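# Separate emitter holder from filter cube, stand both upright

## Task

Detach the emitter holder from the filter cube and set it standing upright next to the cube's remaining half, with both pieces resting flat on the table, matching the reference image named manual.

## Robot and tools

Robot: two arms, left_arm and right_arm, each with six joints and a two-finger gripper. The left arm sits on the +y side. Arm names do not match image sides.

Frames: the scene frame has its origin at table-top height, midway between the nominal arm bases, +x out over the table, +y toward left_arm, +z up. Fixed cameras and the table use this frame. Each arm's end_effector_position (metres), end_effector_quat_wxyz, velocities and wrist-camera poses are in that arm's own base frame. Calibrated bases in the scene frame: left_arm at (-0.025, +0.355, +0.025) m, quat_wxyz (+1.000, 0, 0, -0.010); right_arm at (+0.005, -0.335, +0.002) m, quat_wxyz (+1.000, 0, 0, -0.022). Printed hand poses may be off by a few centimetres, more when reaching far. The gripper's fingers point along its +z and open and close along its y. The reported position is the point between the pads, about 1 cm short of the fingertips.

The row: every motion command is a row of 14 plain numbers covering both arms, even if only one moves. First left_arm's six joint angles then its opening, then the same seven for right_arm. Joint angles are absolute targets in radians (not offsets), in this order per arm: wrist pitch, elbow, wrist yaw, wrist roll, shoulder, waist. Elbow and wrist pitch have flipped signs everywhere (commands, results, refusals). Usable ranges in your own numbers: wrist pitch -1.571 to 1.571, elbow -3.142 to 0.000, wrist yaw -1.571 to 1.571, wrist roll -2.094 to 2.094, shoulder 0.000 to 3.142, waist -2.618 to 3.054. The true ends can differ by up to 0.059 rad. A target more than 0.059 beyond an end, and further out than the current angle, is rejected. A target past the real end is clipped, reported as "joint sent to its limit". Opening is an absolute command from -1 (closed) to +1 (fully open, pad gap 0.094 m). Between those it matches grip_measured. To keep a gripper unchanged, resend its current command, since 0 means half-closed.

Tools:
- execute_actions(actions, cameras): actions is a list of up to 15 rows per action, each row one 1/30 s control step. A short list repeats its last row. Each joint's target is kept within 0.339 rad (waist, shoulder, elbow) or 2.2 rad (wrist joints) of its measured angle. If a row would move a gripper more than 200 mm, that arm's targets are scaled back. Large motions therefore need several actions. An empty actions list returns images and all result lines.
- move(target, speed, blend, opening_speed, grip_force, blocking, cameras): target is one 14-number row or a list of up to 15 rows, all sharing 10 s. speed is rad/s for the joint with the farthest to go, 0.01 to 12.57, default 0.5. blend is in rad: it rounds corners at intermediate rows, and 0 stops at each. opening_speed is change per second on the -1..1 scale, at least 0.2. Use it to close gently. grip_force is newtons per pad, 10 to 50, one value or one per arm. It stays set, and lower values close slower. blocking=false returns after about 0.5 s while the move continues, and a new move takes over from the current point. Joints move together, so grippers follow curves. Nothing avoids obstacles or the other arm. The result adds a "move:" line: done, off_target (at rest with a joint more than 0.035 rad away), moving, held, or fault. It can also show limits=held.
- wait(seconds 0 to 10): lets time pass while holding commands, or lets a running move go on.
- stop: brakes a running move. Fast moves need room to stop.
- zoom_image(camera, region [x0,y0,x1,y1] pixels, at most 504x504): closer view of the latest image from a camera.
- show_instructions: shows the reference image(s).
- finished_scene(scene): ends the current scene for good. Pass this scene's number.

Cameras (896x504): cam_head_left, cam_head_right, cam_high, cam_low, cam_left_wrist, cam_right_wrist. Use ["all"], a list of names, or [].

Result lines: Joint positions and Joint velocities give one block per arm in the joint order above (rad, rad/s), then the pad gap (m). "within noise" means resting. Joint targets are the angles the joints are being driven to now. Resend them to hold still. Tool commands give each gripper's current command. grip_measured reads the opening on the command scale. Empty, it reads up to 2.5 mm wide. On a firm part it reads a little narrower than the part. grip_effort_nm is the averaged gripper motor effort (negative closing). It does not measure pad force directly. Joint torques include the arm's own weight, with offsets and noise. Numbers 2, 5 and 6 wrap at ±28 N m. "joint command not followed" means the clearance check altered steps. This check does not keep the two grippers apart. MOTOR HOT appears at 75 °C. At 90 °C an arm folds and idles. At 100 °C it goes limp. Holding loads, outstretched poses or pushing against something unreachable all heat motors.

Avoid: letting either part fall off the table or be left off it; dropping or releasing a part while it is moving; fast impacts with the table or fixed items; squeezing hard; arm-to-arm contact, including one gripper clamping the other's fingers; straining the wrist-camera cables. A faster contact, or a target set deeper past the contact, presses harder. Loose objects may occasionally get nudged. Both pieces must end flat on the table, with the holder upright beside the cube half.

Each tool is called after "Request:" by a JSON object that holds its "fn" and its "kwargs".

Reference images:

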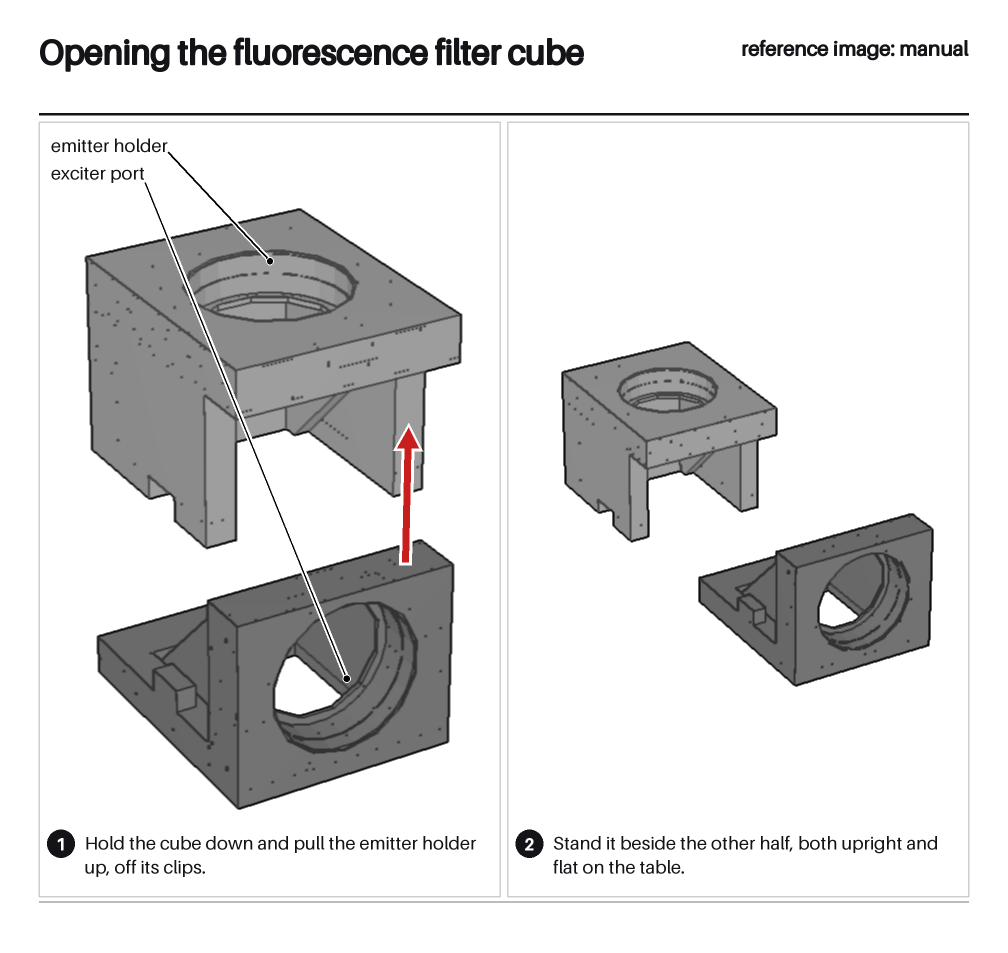

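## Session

Request:
{"fn": "execute_actions", "kwargs": {"actions": []}}

Request:
{"fn": "zoom_image", "kwargs": {"camera": "cam_head_left", "region": [300, 200, 600, 370]}}

Scene clock: 0.00 s.
left_arm: end_effector_position=(+0.4084, +0.0349, +0.1149) grip_measured=+1.000 grip_effort_nm=n/a end_effector_quat_wxyz=(+0.593, -0.059, +0.802, +0.043) | right_arm: end_effector_position=(+0.4151, -0.0041, +0.1259) grip_measured=+1.000 grip_effort_nm=n/a end_effector_quat_wxyz=(+0.620, +0.004, +0.781, -0.073)
Joint names: [wrist pitch, elbow, wrist yaw, wrist roll, shoulder, waist]
Joint positions: left_arm=[-0.821 -0.413 -0.105 -0.033 1.532 0.037 0.094] | right_arm=[-0.935 -0.41 0.186 -0.069 1.571 0.068 0.094]
Joint velocities: within noise
Joint torques (N m): no reading
Heat: left arm: 23 °C; right arm: 23 °C.
Joint targets: left_arm=[-0.818 -0.419 -0.105 -0.034 1.526 0.037] | right_arm=[-0.935 -0.417 0.188 -0.069 1.563 0.068]
Tool commands: left_gripper/opening=+1.0 right_gripper/opening=+1.0

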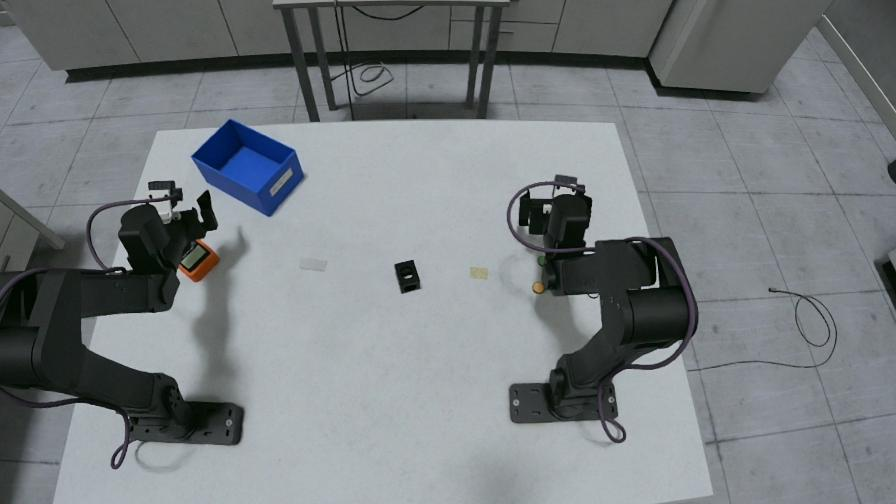

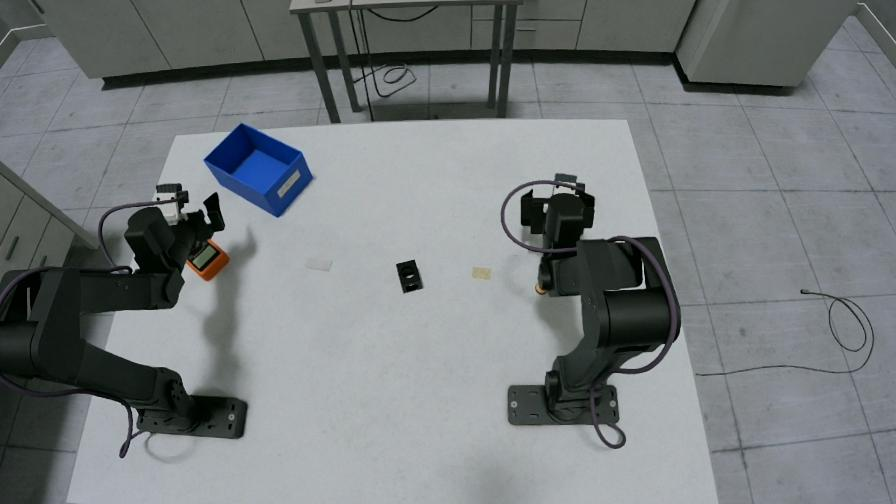

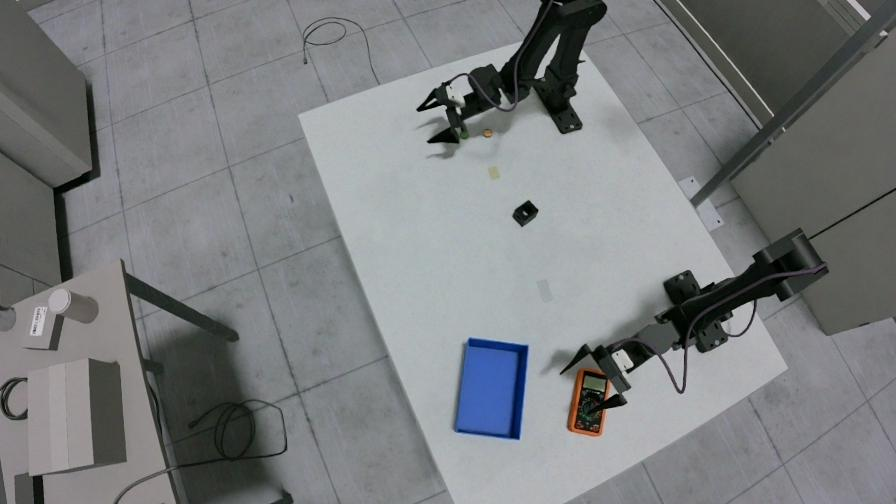

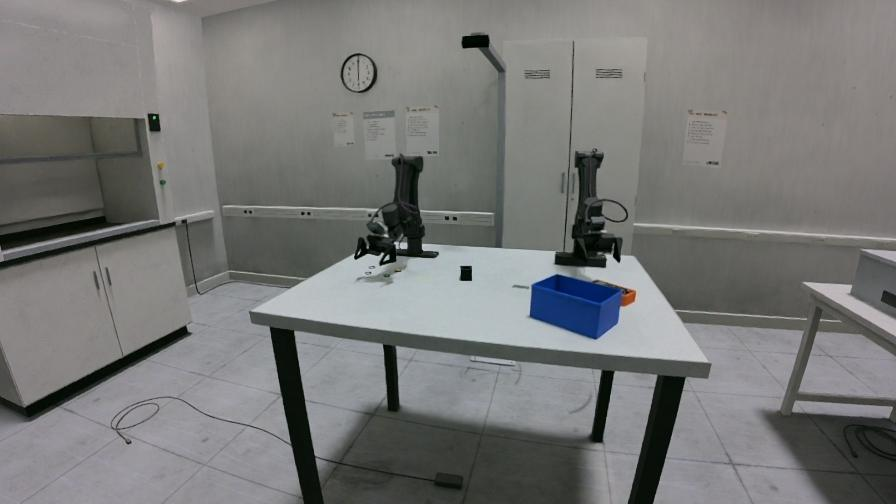

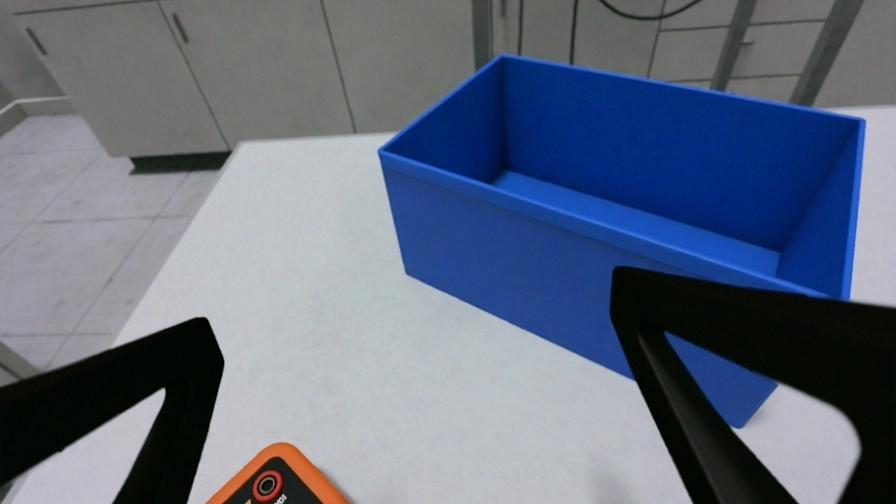

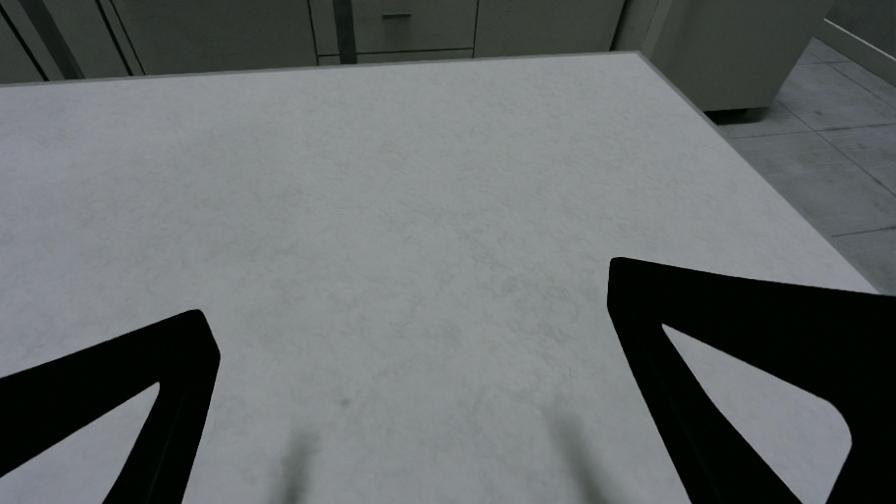

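Scaled by 1.680 from the camera's 896x504 image, which has a finer 1280x720 frame.

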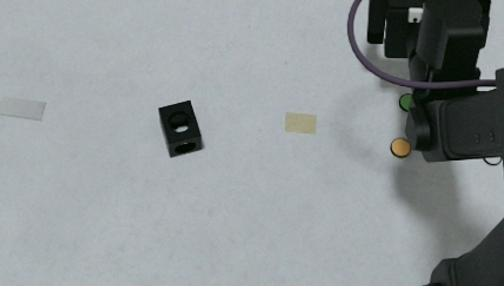

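Request:
{"fn": "move", "kwargs": {"target": [[0.4, -1.2, 0, 0, 1.45, -0.45, 1, -0.2, -0.9, 0.7, 0.5, 1.45, 0.9, 1], [0.91, -1.346, 0, 0, 1.437, -0.95, 1, 0.08, -0.60, 1.209, 0.958, 1.40, 1.578, 1]], "speed": 0.7, "blend": [0.15, 0], "cameras": ["cam_left_wrist", "cam_right_wrist", "cam_head_left", "cam_low"]}}

Request:
{"fn": "zoom_image", "kwargs": {"camera": "cam_left_wrist", "region": [350, 0, 750, 300]}}

Scene clock: 8.07 s.
left_arm: end_effector_position=(+0.2159, -0.2995, +0.1878) grip_measured=+1.000 grip_effort_nm=0.05 end_effector_quat_wxyz=(+0.231, +0.439, +0.860, -0.119) | right_arm: end_effector_position=(+0.1651, +0.2826, +0.1343) grip_measured=+1.000 grip_effort_nm=0.01 end_effector_quat_wxyz=(+0.583, -0.064, +0.803, +0.108)
Joint names: [wrist pitch, elbow, wrist yaw, wrist roll, shoulder, waist]
Joint positions: left_arm=[0.898 -1.319 -0.001 -0.005 1.466 -0.949 0.094] | right_arm=[0.062 -0.609 1.174 0.943 1.426 1.572 0.094]
Joint torques (N m): left_arm=[-1.25 -7.82 -0.02 0.04 -7.6 -0.01] | right_arm=[-0.98 -4.97 0.85 0.12 -6.95 0.49]
Heat: left arm: 25 °C; right arm: 23 °C.
Joint targets: left_arm=[0.910 -1.346 0.000 0.000 1.437 -0.950] | right_arm=[0.080 -0.600 1.209 0.958 1.400 1.578]
move: done
Images, in order (width x height): cam_head_left 896x504, cam_low 896x504, cam_left_wrist 896x504, cam_right_wrist 896x504.

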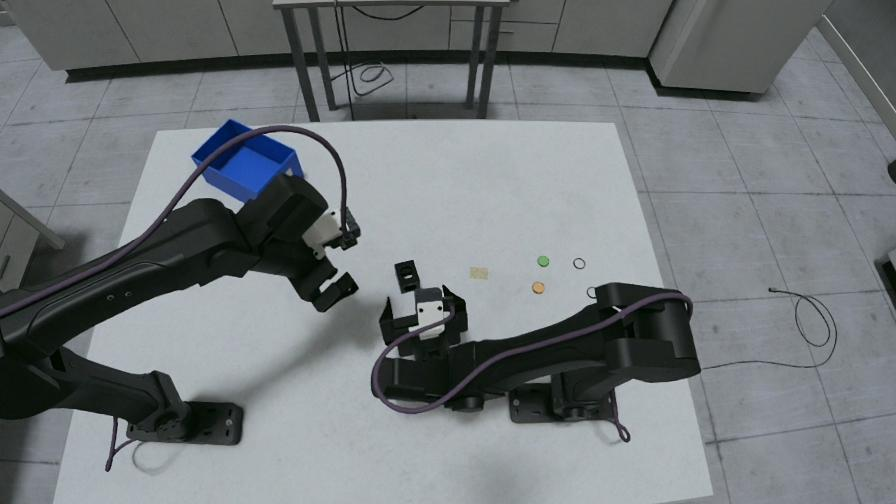

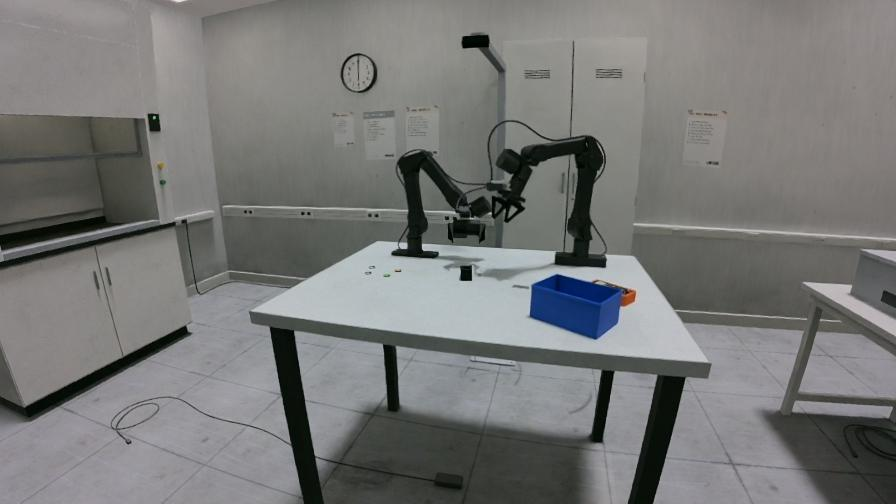

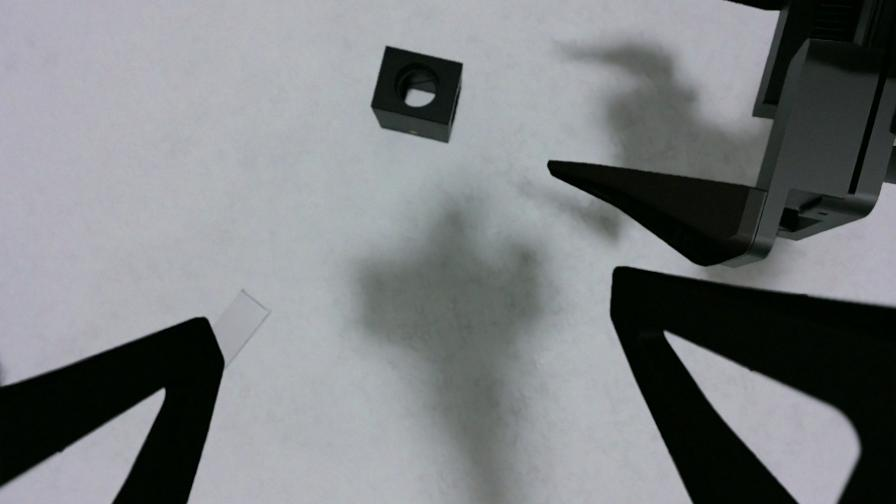

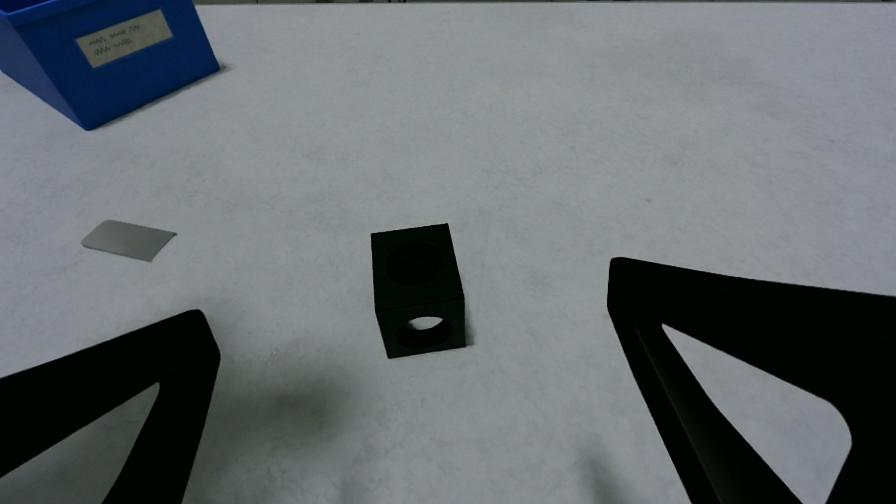

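Scaled by 1.260 from the camera's 896x504 image, which has a finer 1280x720 frame.

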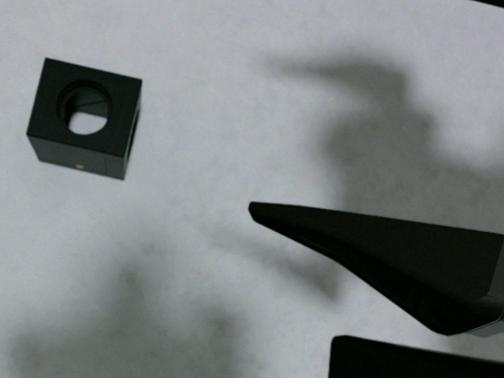

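Request:
{"fn": "move", "kwargs": {"target": [0.91, -1.346, 0, 0, 1.437, -0.95, 1, -0.905, -0.468, 1.10, 0.621, 1.932, 1.404, 1], "speed": 0.5, "cameras": ["cam_left_wrist", "cam_right_wrist", "cam_low"]}}

Request:
{"fn": "zoom_image", "kwargs": {"camera": "cam_low", "region": [420, 220, 520, 290]}}

Request:
{"fn": "zoom_image", "kwargs": {"camera": "cam_left_wrist", "region": [330, 0, 730, 280]}}

Scene clock: 13.47 s.
left_arm: end_effector_position=(+0.2159, -0.2994, +0.1877) grip_measured=+1.000 grip_effort_nm=0.05 end_effector_quat_wxyz=(+0.231, +0.439, +0.860, -0.119) | right_arm: end_effector_position=(+0.2094, +0.3026, +0.0508) grip_measured=+1.000 grip_effort_nm=0.01 end_effector_quat_wxyz=(+0.604, -0.054, +0.786, +0.118)
Joint names: [wrist pitch, elbow, wrist yaw, wrist roll, shoulder, waist]
Joint positions: left_arm=[0.898 -1.319 -0.001 -0.005 1.466 -0.949 0.094] | right_arm=[-0.894 -0.476 1.089 0.622 1.92 1.412 0.094]
Joint torques (N m): left_arm=[-1.24 -7.8 -0.03 0.03 -7.47 -0.02] | right_arm=[-1.55 -2.51 0.44 -0.03 -5.86 -0.68]
Heat: left arm: 25 °C; right arm: 23 °C.
Joint targets: left_arm=[0.910 -1.346 0.000 0.000 1.437 -0.950] | right_arm=[-0.905 -0.468 1.100 0.621 1.932 1.404]
move: done
Images, in order (width x height): cam_low 896x504, cam_left_wrist 896x504, cam_right_wrist 896x504.

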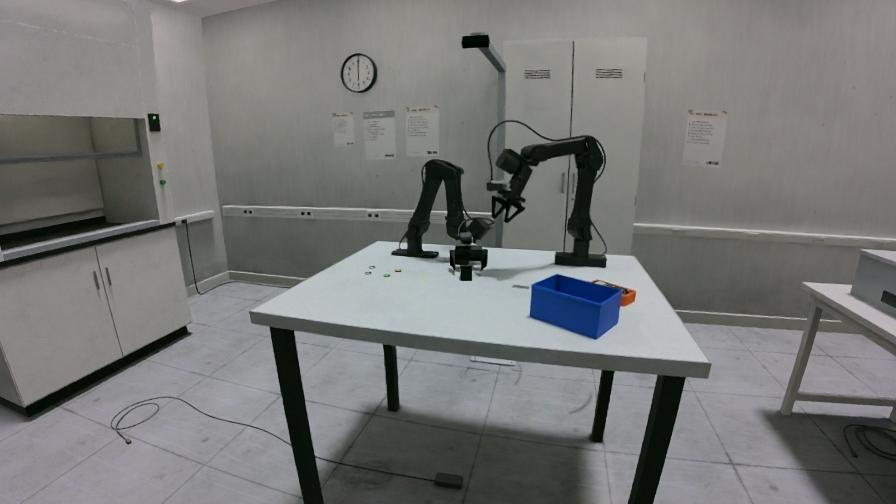

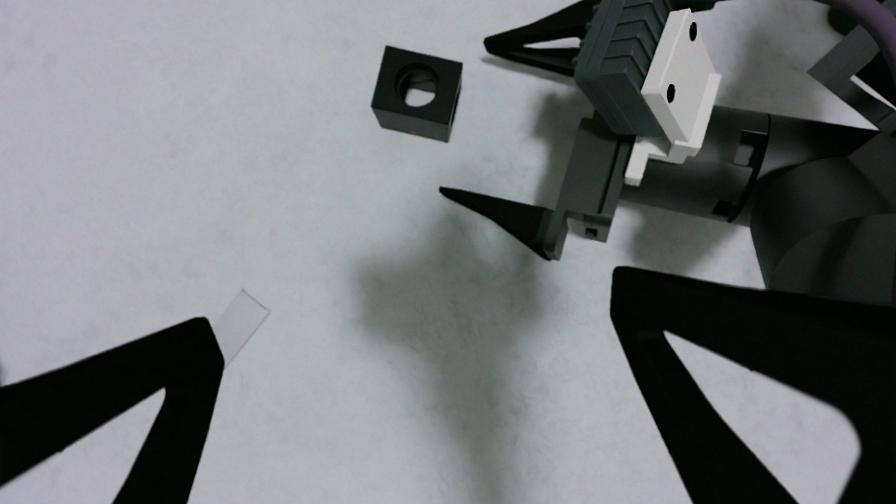

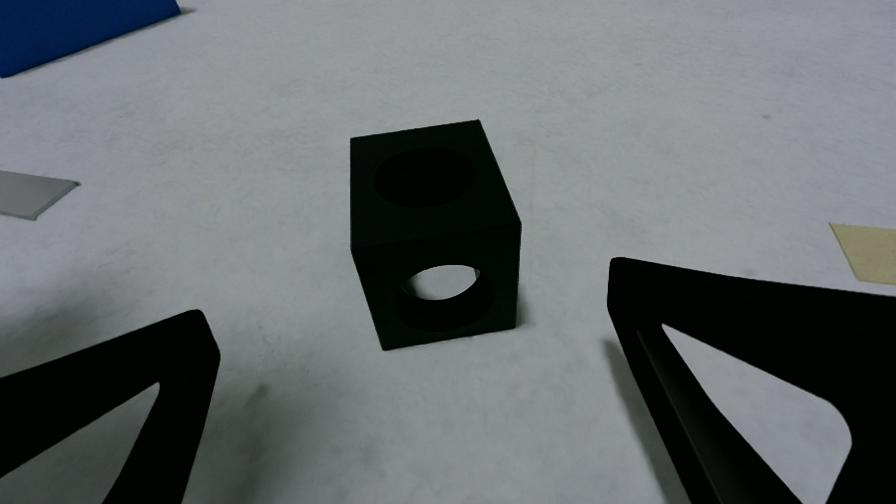

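Scaled by 5.040 from the camera's 896x504 image, which has a finer 1280x720 frame.

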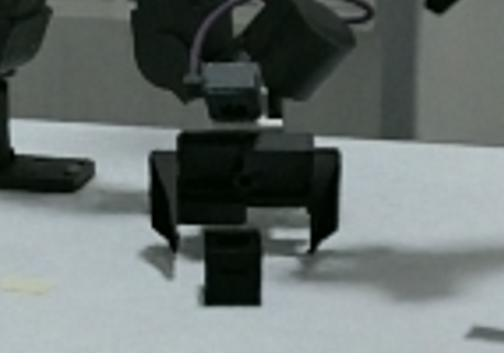

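Scaled by 1.260 from the camera's 896x504 image, which has a finer 1280x720 frame.

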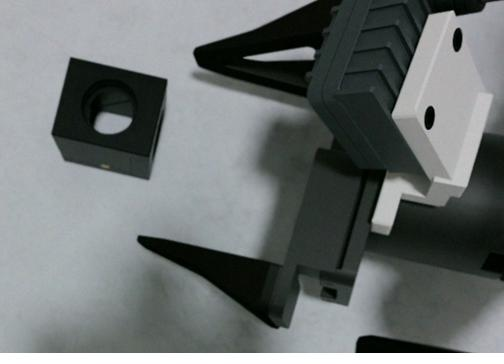

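Request:
{"fn": "move", "kwargs": {"target": [0.91, -1.346, 0, 0, 1.437, -0.95, 1, -1.218, -0.385, 0.946, 0.49, 2.023, 1.315, 1], "speed": 0.25, "cameras": ["cam_left_wrist", "cam_right_wrist", "cam_low"]}}

Request:
{"fn": "zoom_image", "kwargs": {"camera": "cam_low", "region": [420, 220, 520, 290]}}

Request:
{"fn": "zoom_image", "kwargs": {"camera": "cam_left_wrist", "region": [330, 0, 630, 210]}}

Scene clock: 18.50 s.
left_arm: end_effector_position=(+0.2159, -0.2994, +0.1877) grip_measured=+1.000 grip_effort_nm=0.05 end_effector_quat_wxyz=(+0.231, +0.439, +0.860, -0.119) | right_arm: end_effector_position=(+0.2248, +0.2962, +0.0409) grip_measured=+1.000 grip_effort_nm=0.01 end_effector_quat_wxyz=(+0.601, -0.073, +0.781, +0.149)
Joint names: [wrist pitch, elbow, wrist yaw, wrist roll, shoulder, waist]
Joint positions: left_arm=[0.898 -1.319 -0.001 -0.005 1.466 -0.949 0.094] | right_arm=[-1.205 -0.393 0.946 0.487 2.007 1.323 0.094]
Joint torques (N m): left_arm=[-1.23 -7.71 -0.01 0.02 -7.51 0.02] | right_arm=[-1.72 -1.59 0.23 0.03 -5.45 -0.76]
Heat: left arm: 25 °C; right arm: 24 °C.
Joint targets: left_arm=[0.910 -1.346 0.000 0.000 1.437 -0.950] | right_arm=[-1.218 -0.385 0.946 0.490 2.023 1.315]
move: done
Images, in order (width x height): cam_low 896x504, cam_left_wrist 896x504, cam_right_wrist 896x504.

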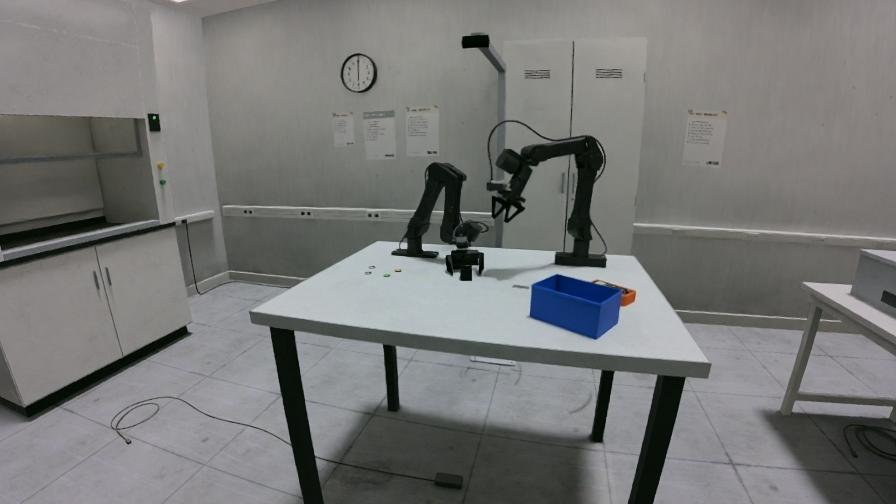

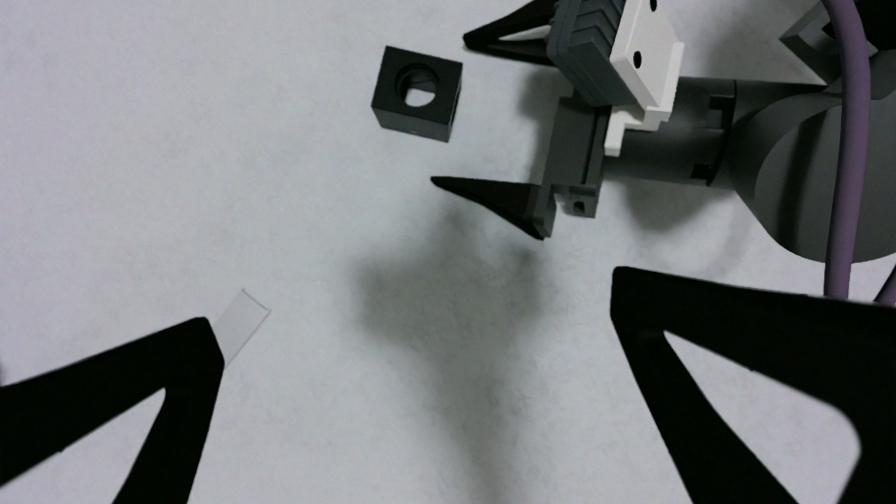

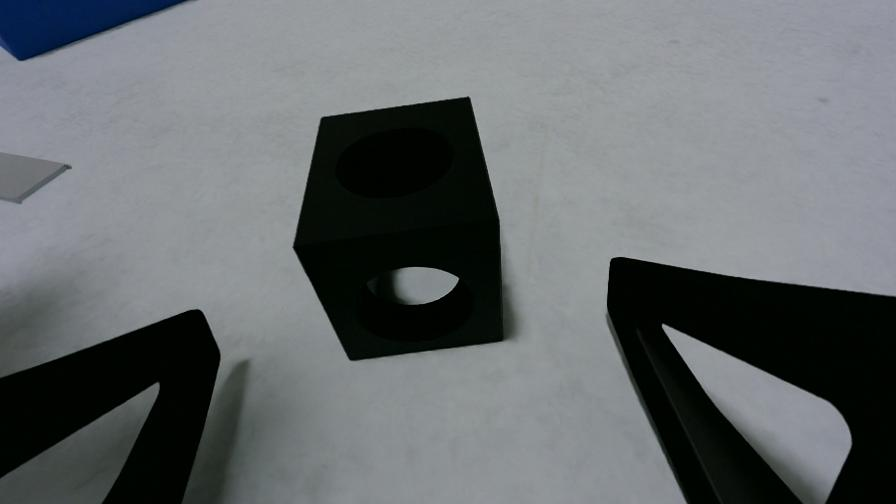

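Scaled by 5.040 from the camera's 896x504 image, which has a finer 1280x720 frame.

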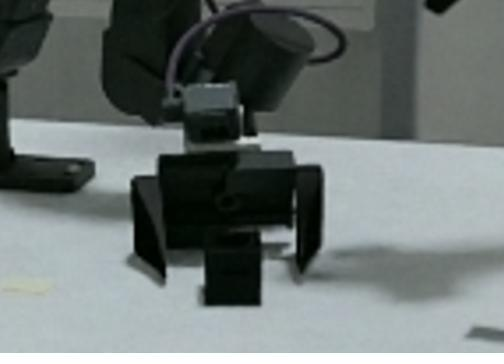

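Scaled by 1.680 from the camera's 896x504 image, which has a finer 1280x720 frame.

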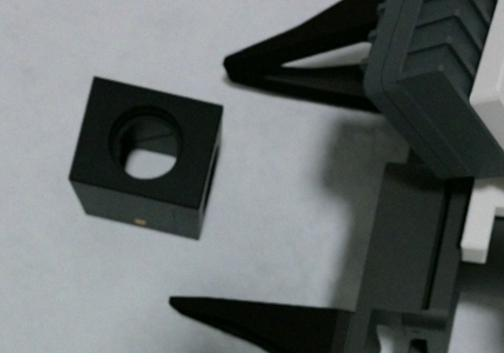

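Request:
{"fn": "move", "kwargs": {"target": [0.91, -1.346, 0, 0, 1.437, -0.95, 1, -1.278, -0.386, 0.897, 0.457, 2.056, 1.280, 1], "speed": 0.15, "cameras": ["cam_left_wrist", "cam_right_wrist"]}}

Request:
{"fn": "zoom_image", "kwargs": {"camera": "cam_left_wrist", "region": [330, 0, 630, 210]}}

Scene clock: 20.93 s.
left_arm: end_effector_position=(+0.2159, -0.2994, +0.1877) grip_measured=+1.000 grip_effort_nm=0.05 end_effector_quat_wxyz=(+0.231, +0.439, +0.860, -0.119) | right_arm: end_effector_position=(+0.2332, +0.2962, +0.0425) grip_measured=+1.000 grip_effort_nm=0.01 end_effector_quat_wxyz=(+0.608, -0.076, +0.776, +0.152)
Joint names: [wrist pitch, elbow, wrist yaw, wrist roll, shoulder, waist]
Joint positions: left_arm=[0.898 -1.319 -0.001 -0.005 1.466 -0.949 0.094] | right_arm=[-1.279 -0.393 0.916 0.439 2.034 1.29 0.094]
Joint torques (N m): left_arm=[-1.24 -7.79 -0.02 0.02 -7.54 0.02] | right_arm=[-1.63 -1.57 -0.02 0.18 -5.11 -0.91]
Heat: left arm: 25 °C; right arm: 24 °C.
Joint targets: left_arm=[0.910 -1.346 0.000 0.000 1.437 -0.950] | right_arm=[-1.278 -0.386 0.897 0.457 2.056 1.280]
move: done
Images, in order (width x height): cam_left_wrist 896x504, cam_right_wrist 896x504.

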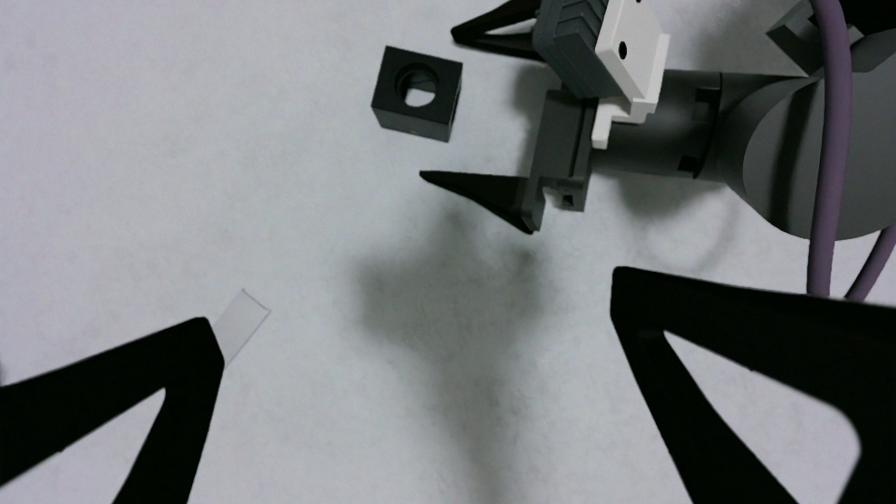

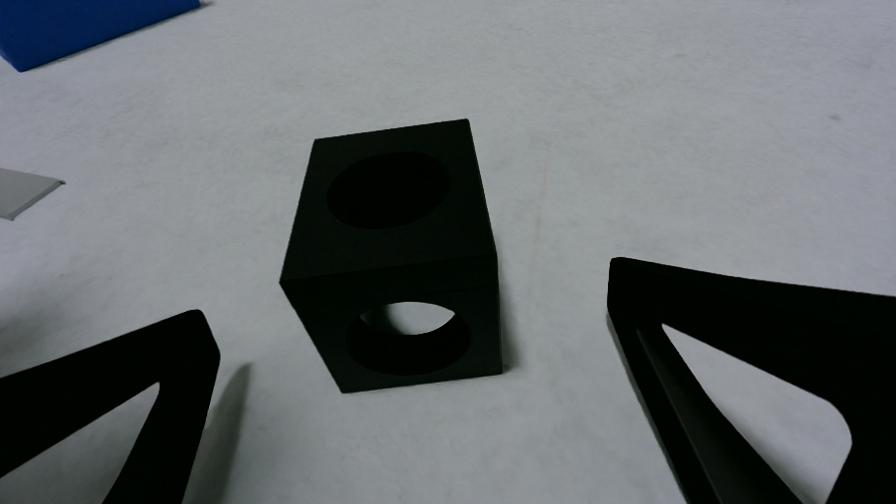

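Scaled by 1.680 from the camera's 896x504 image, which has a finer 1280x720 frame.

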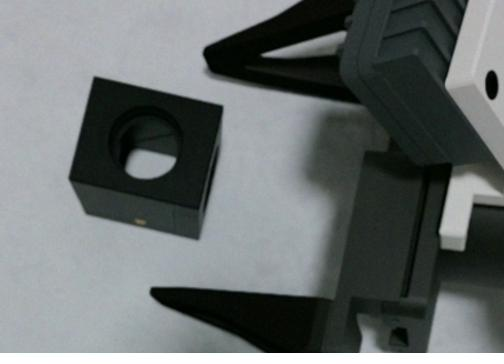

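Request:
{"fn": "move", "kwargs": {"target": [0.91, -1.346, 0, 0, 1.437, -0.95, 1, -1.278, -0.386, 0.897, 0.457, 2.056, 1.280, -0.3], "opening_speed": 0.5, "cameras": ["cam_left_wrist", "cam_right_wrist"]}}

Request:
{"fn": "zoom_image", "kwargs": {"camera": "cam_left_wrist", "region": [330, 0, 630, 210]}}

Scene clock: 29.37 s.
left_arm: end_effector_position=(+0.2159, -0.2994, +0.1877) grip_measured=+1.000 grip_effort_nm=0.05 end_effector_quat_wxyz=(+0.231, +0.439, +0.860, -0.119) | right_arm: end_effector_position=(+0.2335, +0.2972, +0.0419) grip_measured=-0.174 grip_effort_nm=-1.01 end_effector_quat_wxyz=(+0.606, -0.078, +0.776, +0.155)
Joint names: [wrist pitch, elbow, wrist yaw, wrist roll, shoulder, waist]
Joint positions: left_arm=[0.898 -1.319 -0.001 -0.005 1.466 -0.949 0.094] | right_arm=[-1.282 -0.393 0.904 0.438 2.035 1.286 0.039]
Joint torques (N m): left_arm=[-1.24 -7.86 -0.02 0.03 -7.53 0.02] | right_arm=[-1.6 -1.57 0.11 0.18 -5.24 -0.58]
Heat: left arm: 25 °C; right arm: 25 °C.
Joint targets: left_arm=[0.910 -1.346 0.000 0.000 1.437 -0.950] | right_arm=[-1.278 -0.386 0.897 0.457 2.056 1.280]
move: done
Images, in order (width x height): cam_left_wrist 896x504, cam_right_wrist 896x504.

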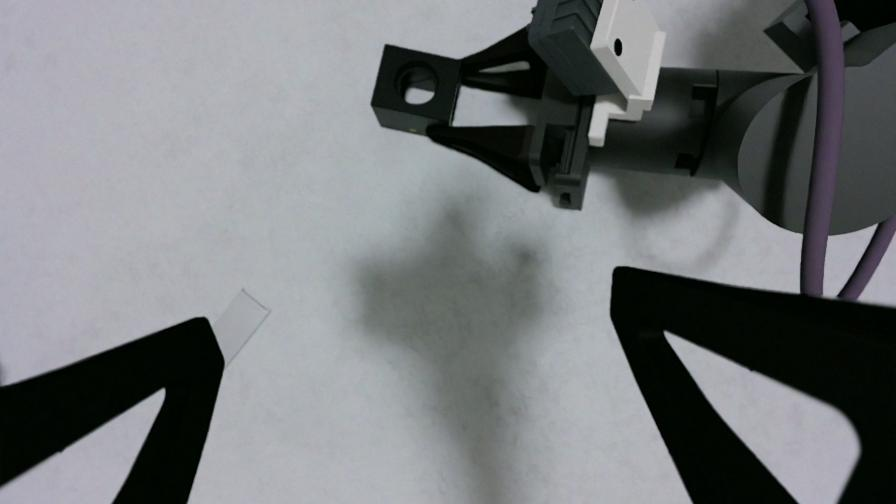

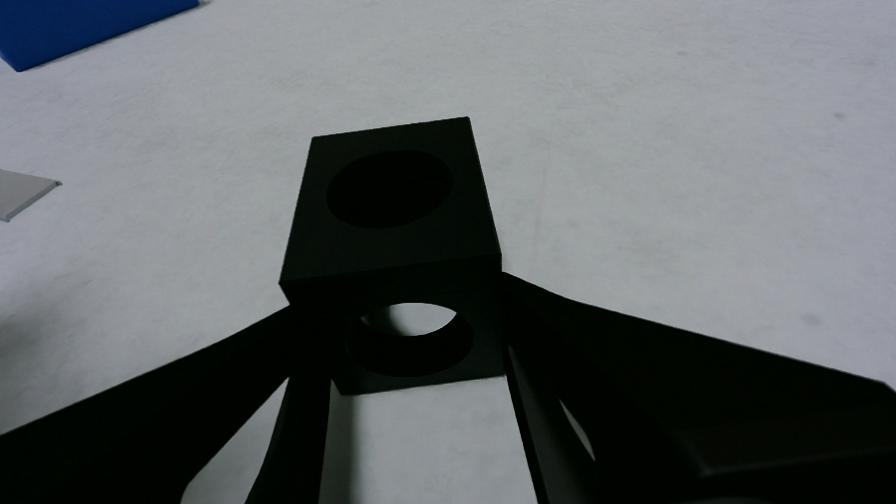

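Scaled by 1.680 from the camera's 896x504 image, which has a finer 1280x720 frame.

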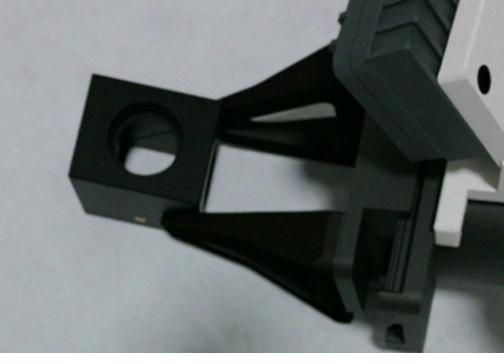

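Request:
{"fn": "move", "kwargs": {"target": [[0.91, -1.346, 0, -0.7, 1.32, -0.95, 1, -1.265, -0.386, 0.897, 0.457, 2.033, 1.280, -0.3], [0.91, -1.346, 0, -1.0, 1.32, -0.95, 1, -1.165, -0.532, 0.92, 0.455, 2.072, 1.45, -0.3], [1.2, -1.70, 0, -1.372, 1.80, -0.904, 1, -1.18, -0.532, 0.92, 0.455, 2.10, 1.45, -0.3]], "speed": 0.3, "blend": [0.02, 0, 0], "cameras": ["cam_left_wrist", "cam_right_wrist", "cam_head_left", "cam_low"]}}

Request:
{"fn": "zoom_image", "kwargs": {"camera": "cam_low", "region": [400, 160, 540, 290]}}

Scene clock: 36.17 s.
left_arm: end_effector_position=(+0.2422, -0.3115, +0.1679) grip_measured=+1.000 grip_effort_nm=0.05 end_effector_quat_wxyz=(+0.057, -0.223, +0.965, -0.125) | right_arm: end_effector_position=(+0.1891, +0.3594, +0.0426) grip_measured=-0.175 grip_effort_nm=-1.02 end_effector_quat_wxyz=(+0.595, -0.135, +0.768, +0.198)
Joint names: [wrist pitch, elbow, wrist yaw, wrist roll, shoulder, waist]
Joint positions: left_arm=[1.183 -1.674 0.002 -1.365 1.785 -0.911 0.094] | right_arm=[-1.19 -0.522 0.917 0.438 2.073 1.444 0.039]
Joint torques (N m): left_arm=[-0.82 -7.34 -0.04 -0.12 -6.86 0.62] | right_arm=[-1.55 -3.7 0.23 0.15 -5.6 0.44]
Heat: left arm: 25 °C; right arm: 26 °C.
Joint targets: left_arm=[1.200 -1.700 0.000 -1.372 1.800 -0.904] | right_arm=[-1.180 -0.532 0.920 0.455 2.100 1.450]
move: done
Images, in order (width x height): cam_head_left 896x504, cam_low 896x504, cam_left_wrist 896x504, cam_right_wrist 896x504.

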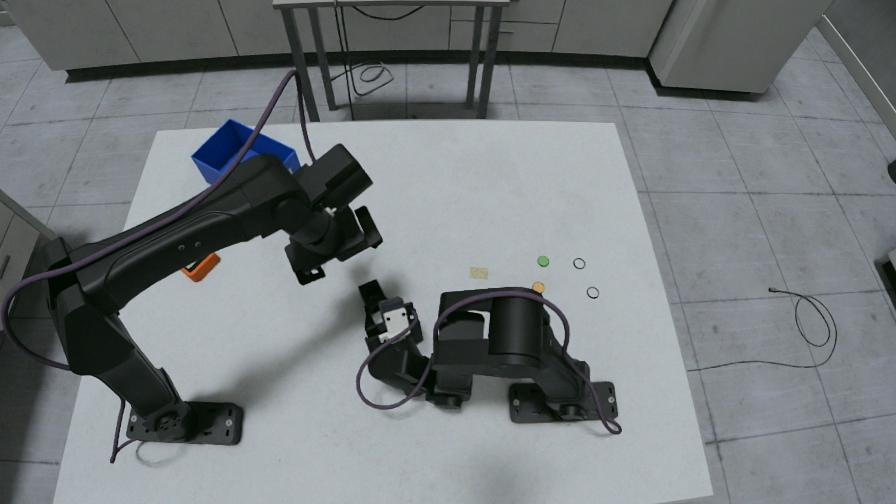

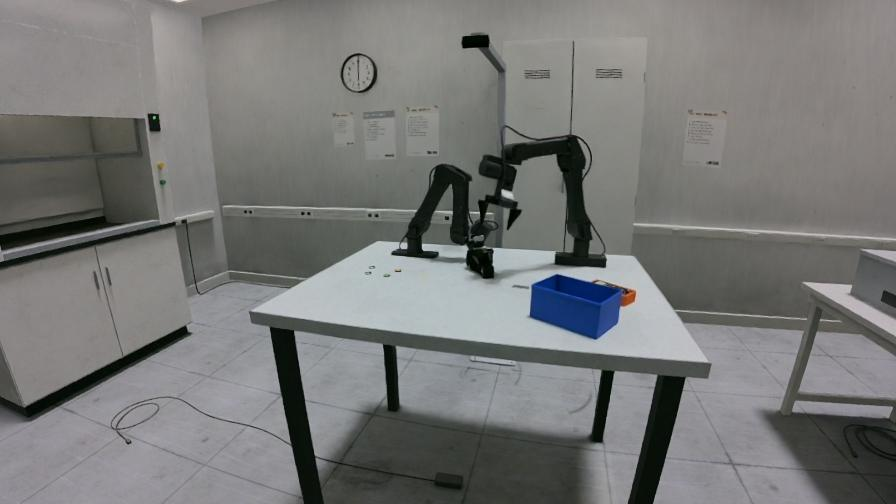

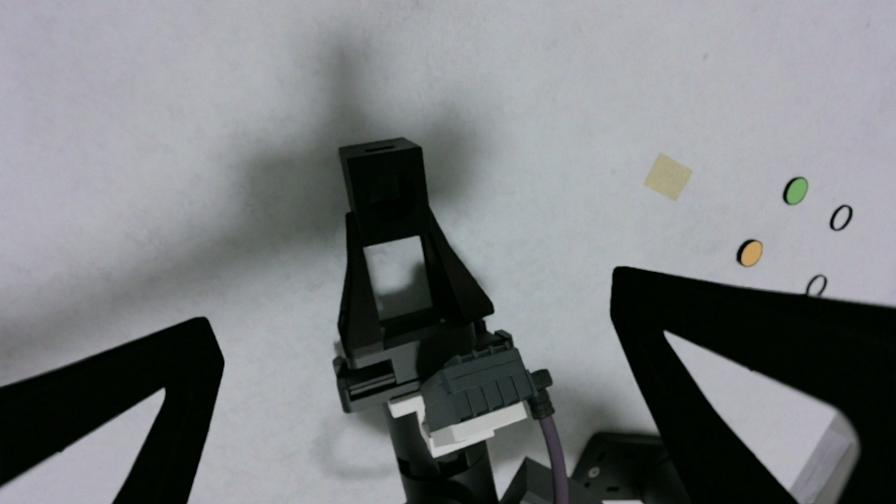

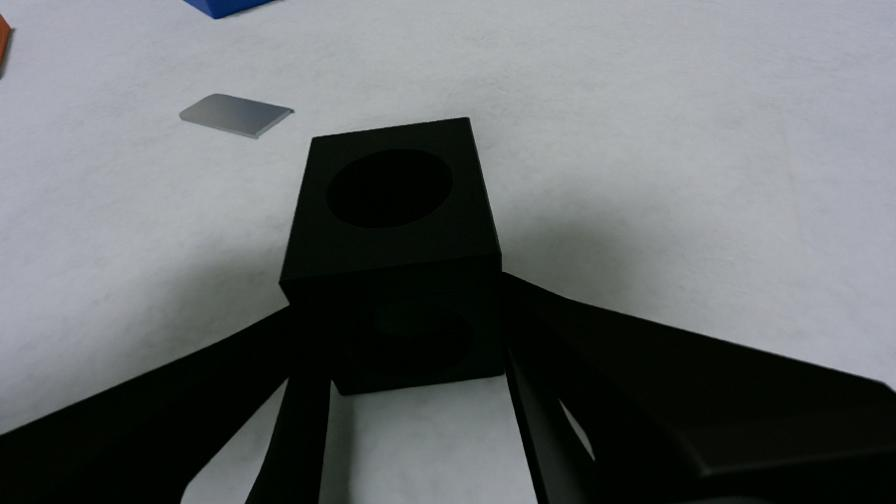

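Scaled by 3.600 from the camera's 896x504 image, which has a finer 1280x720 frame.

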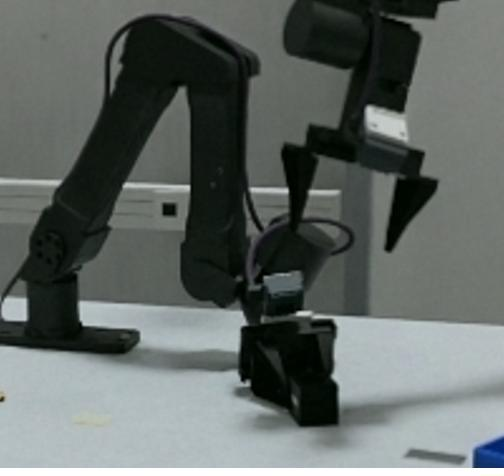

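Request:
{"fn": "zoom_image", "kwargs": {"camera": "cam_left_wrist", "region": [310, 110, 460, 260]}}

Scaled by 3.360 from the camera's 896x504 image, which has a finer 1280x720 frame.

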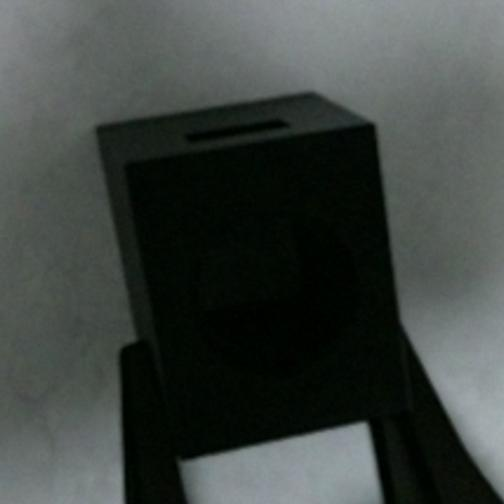

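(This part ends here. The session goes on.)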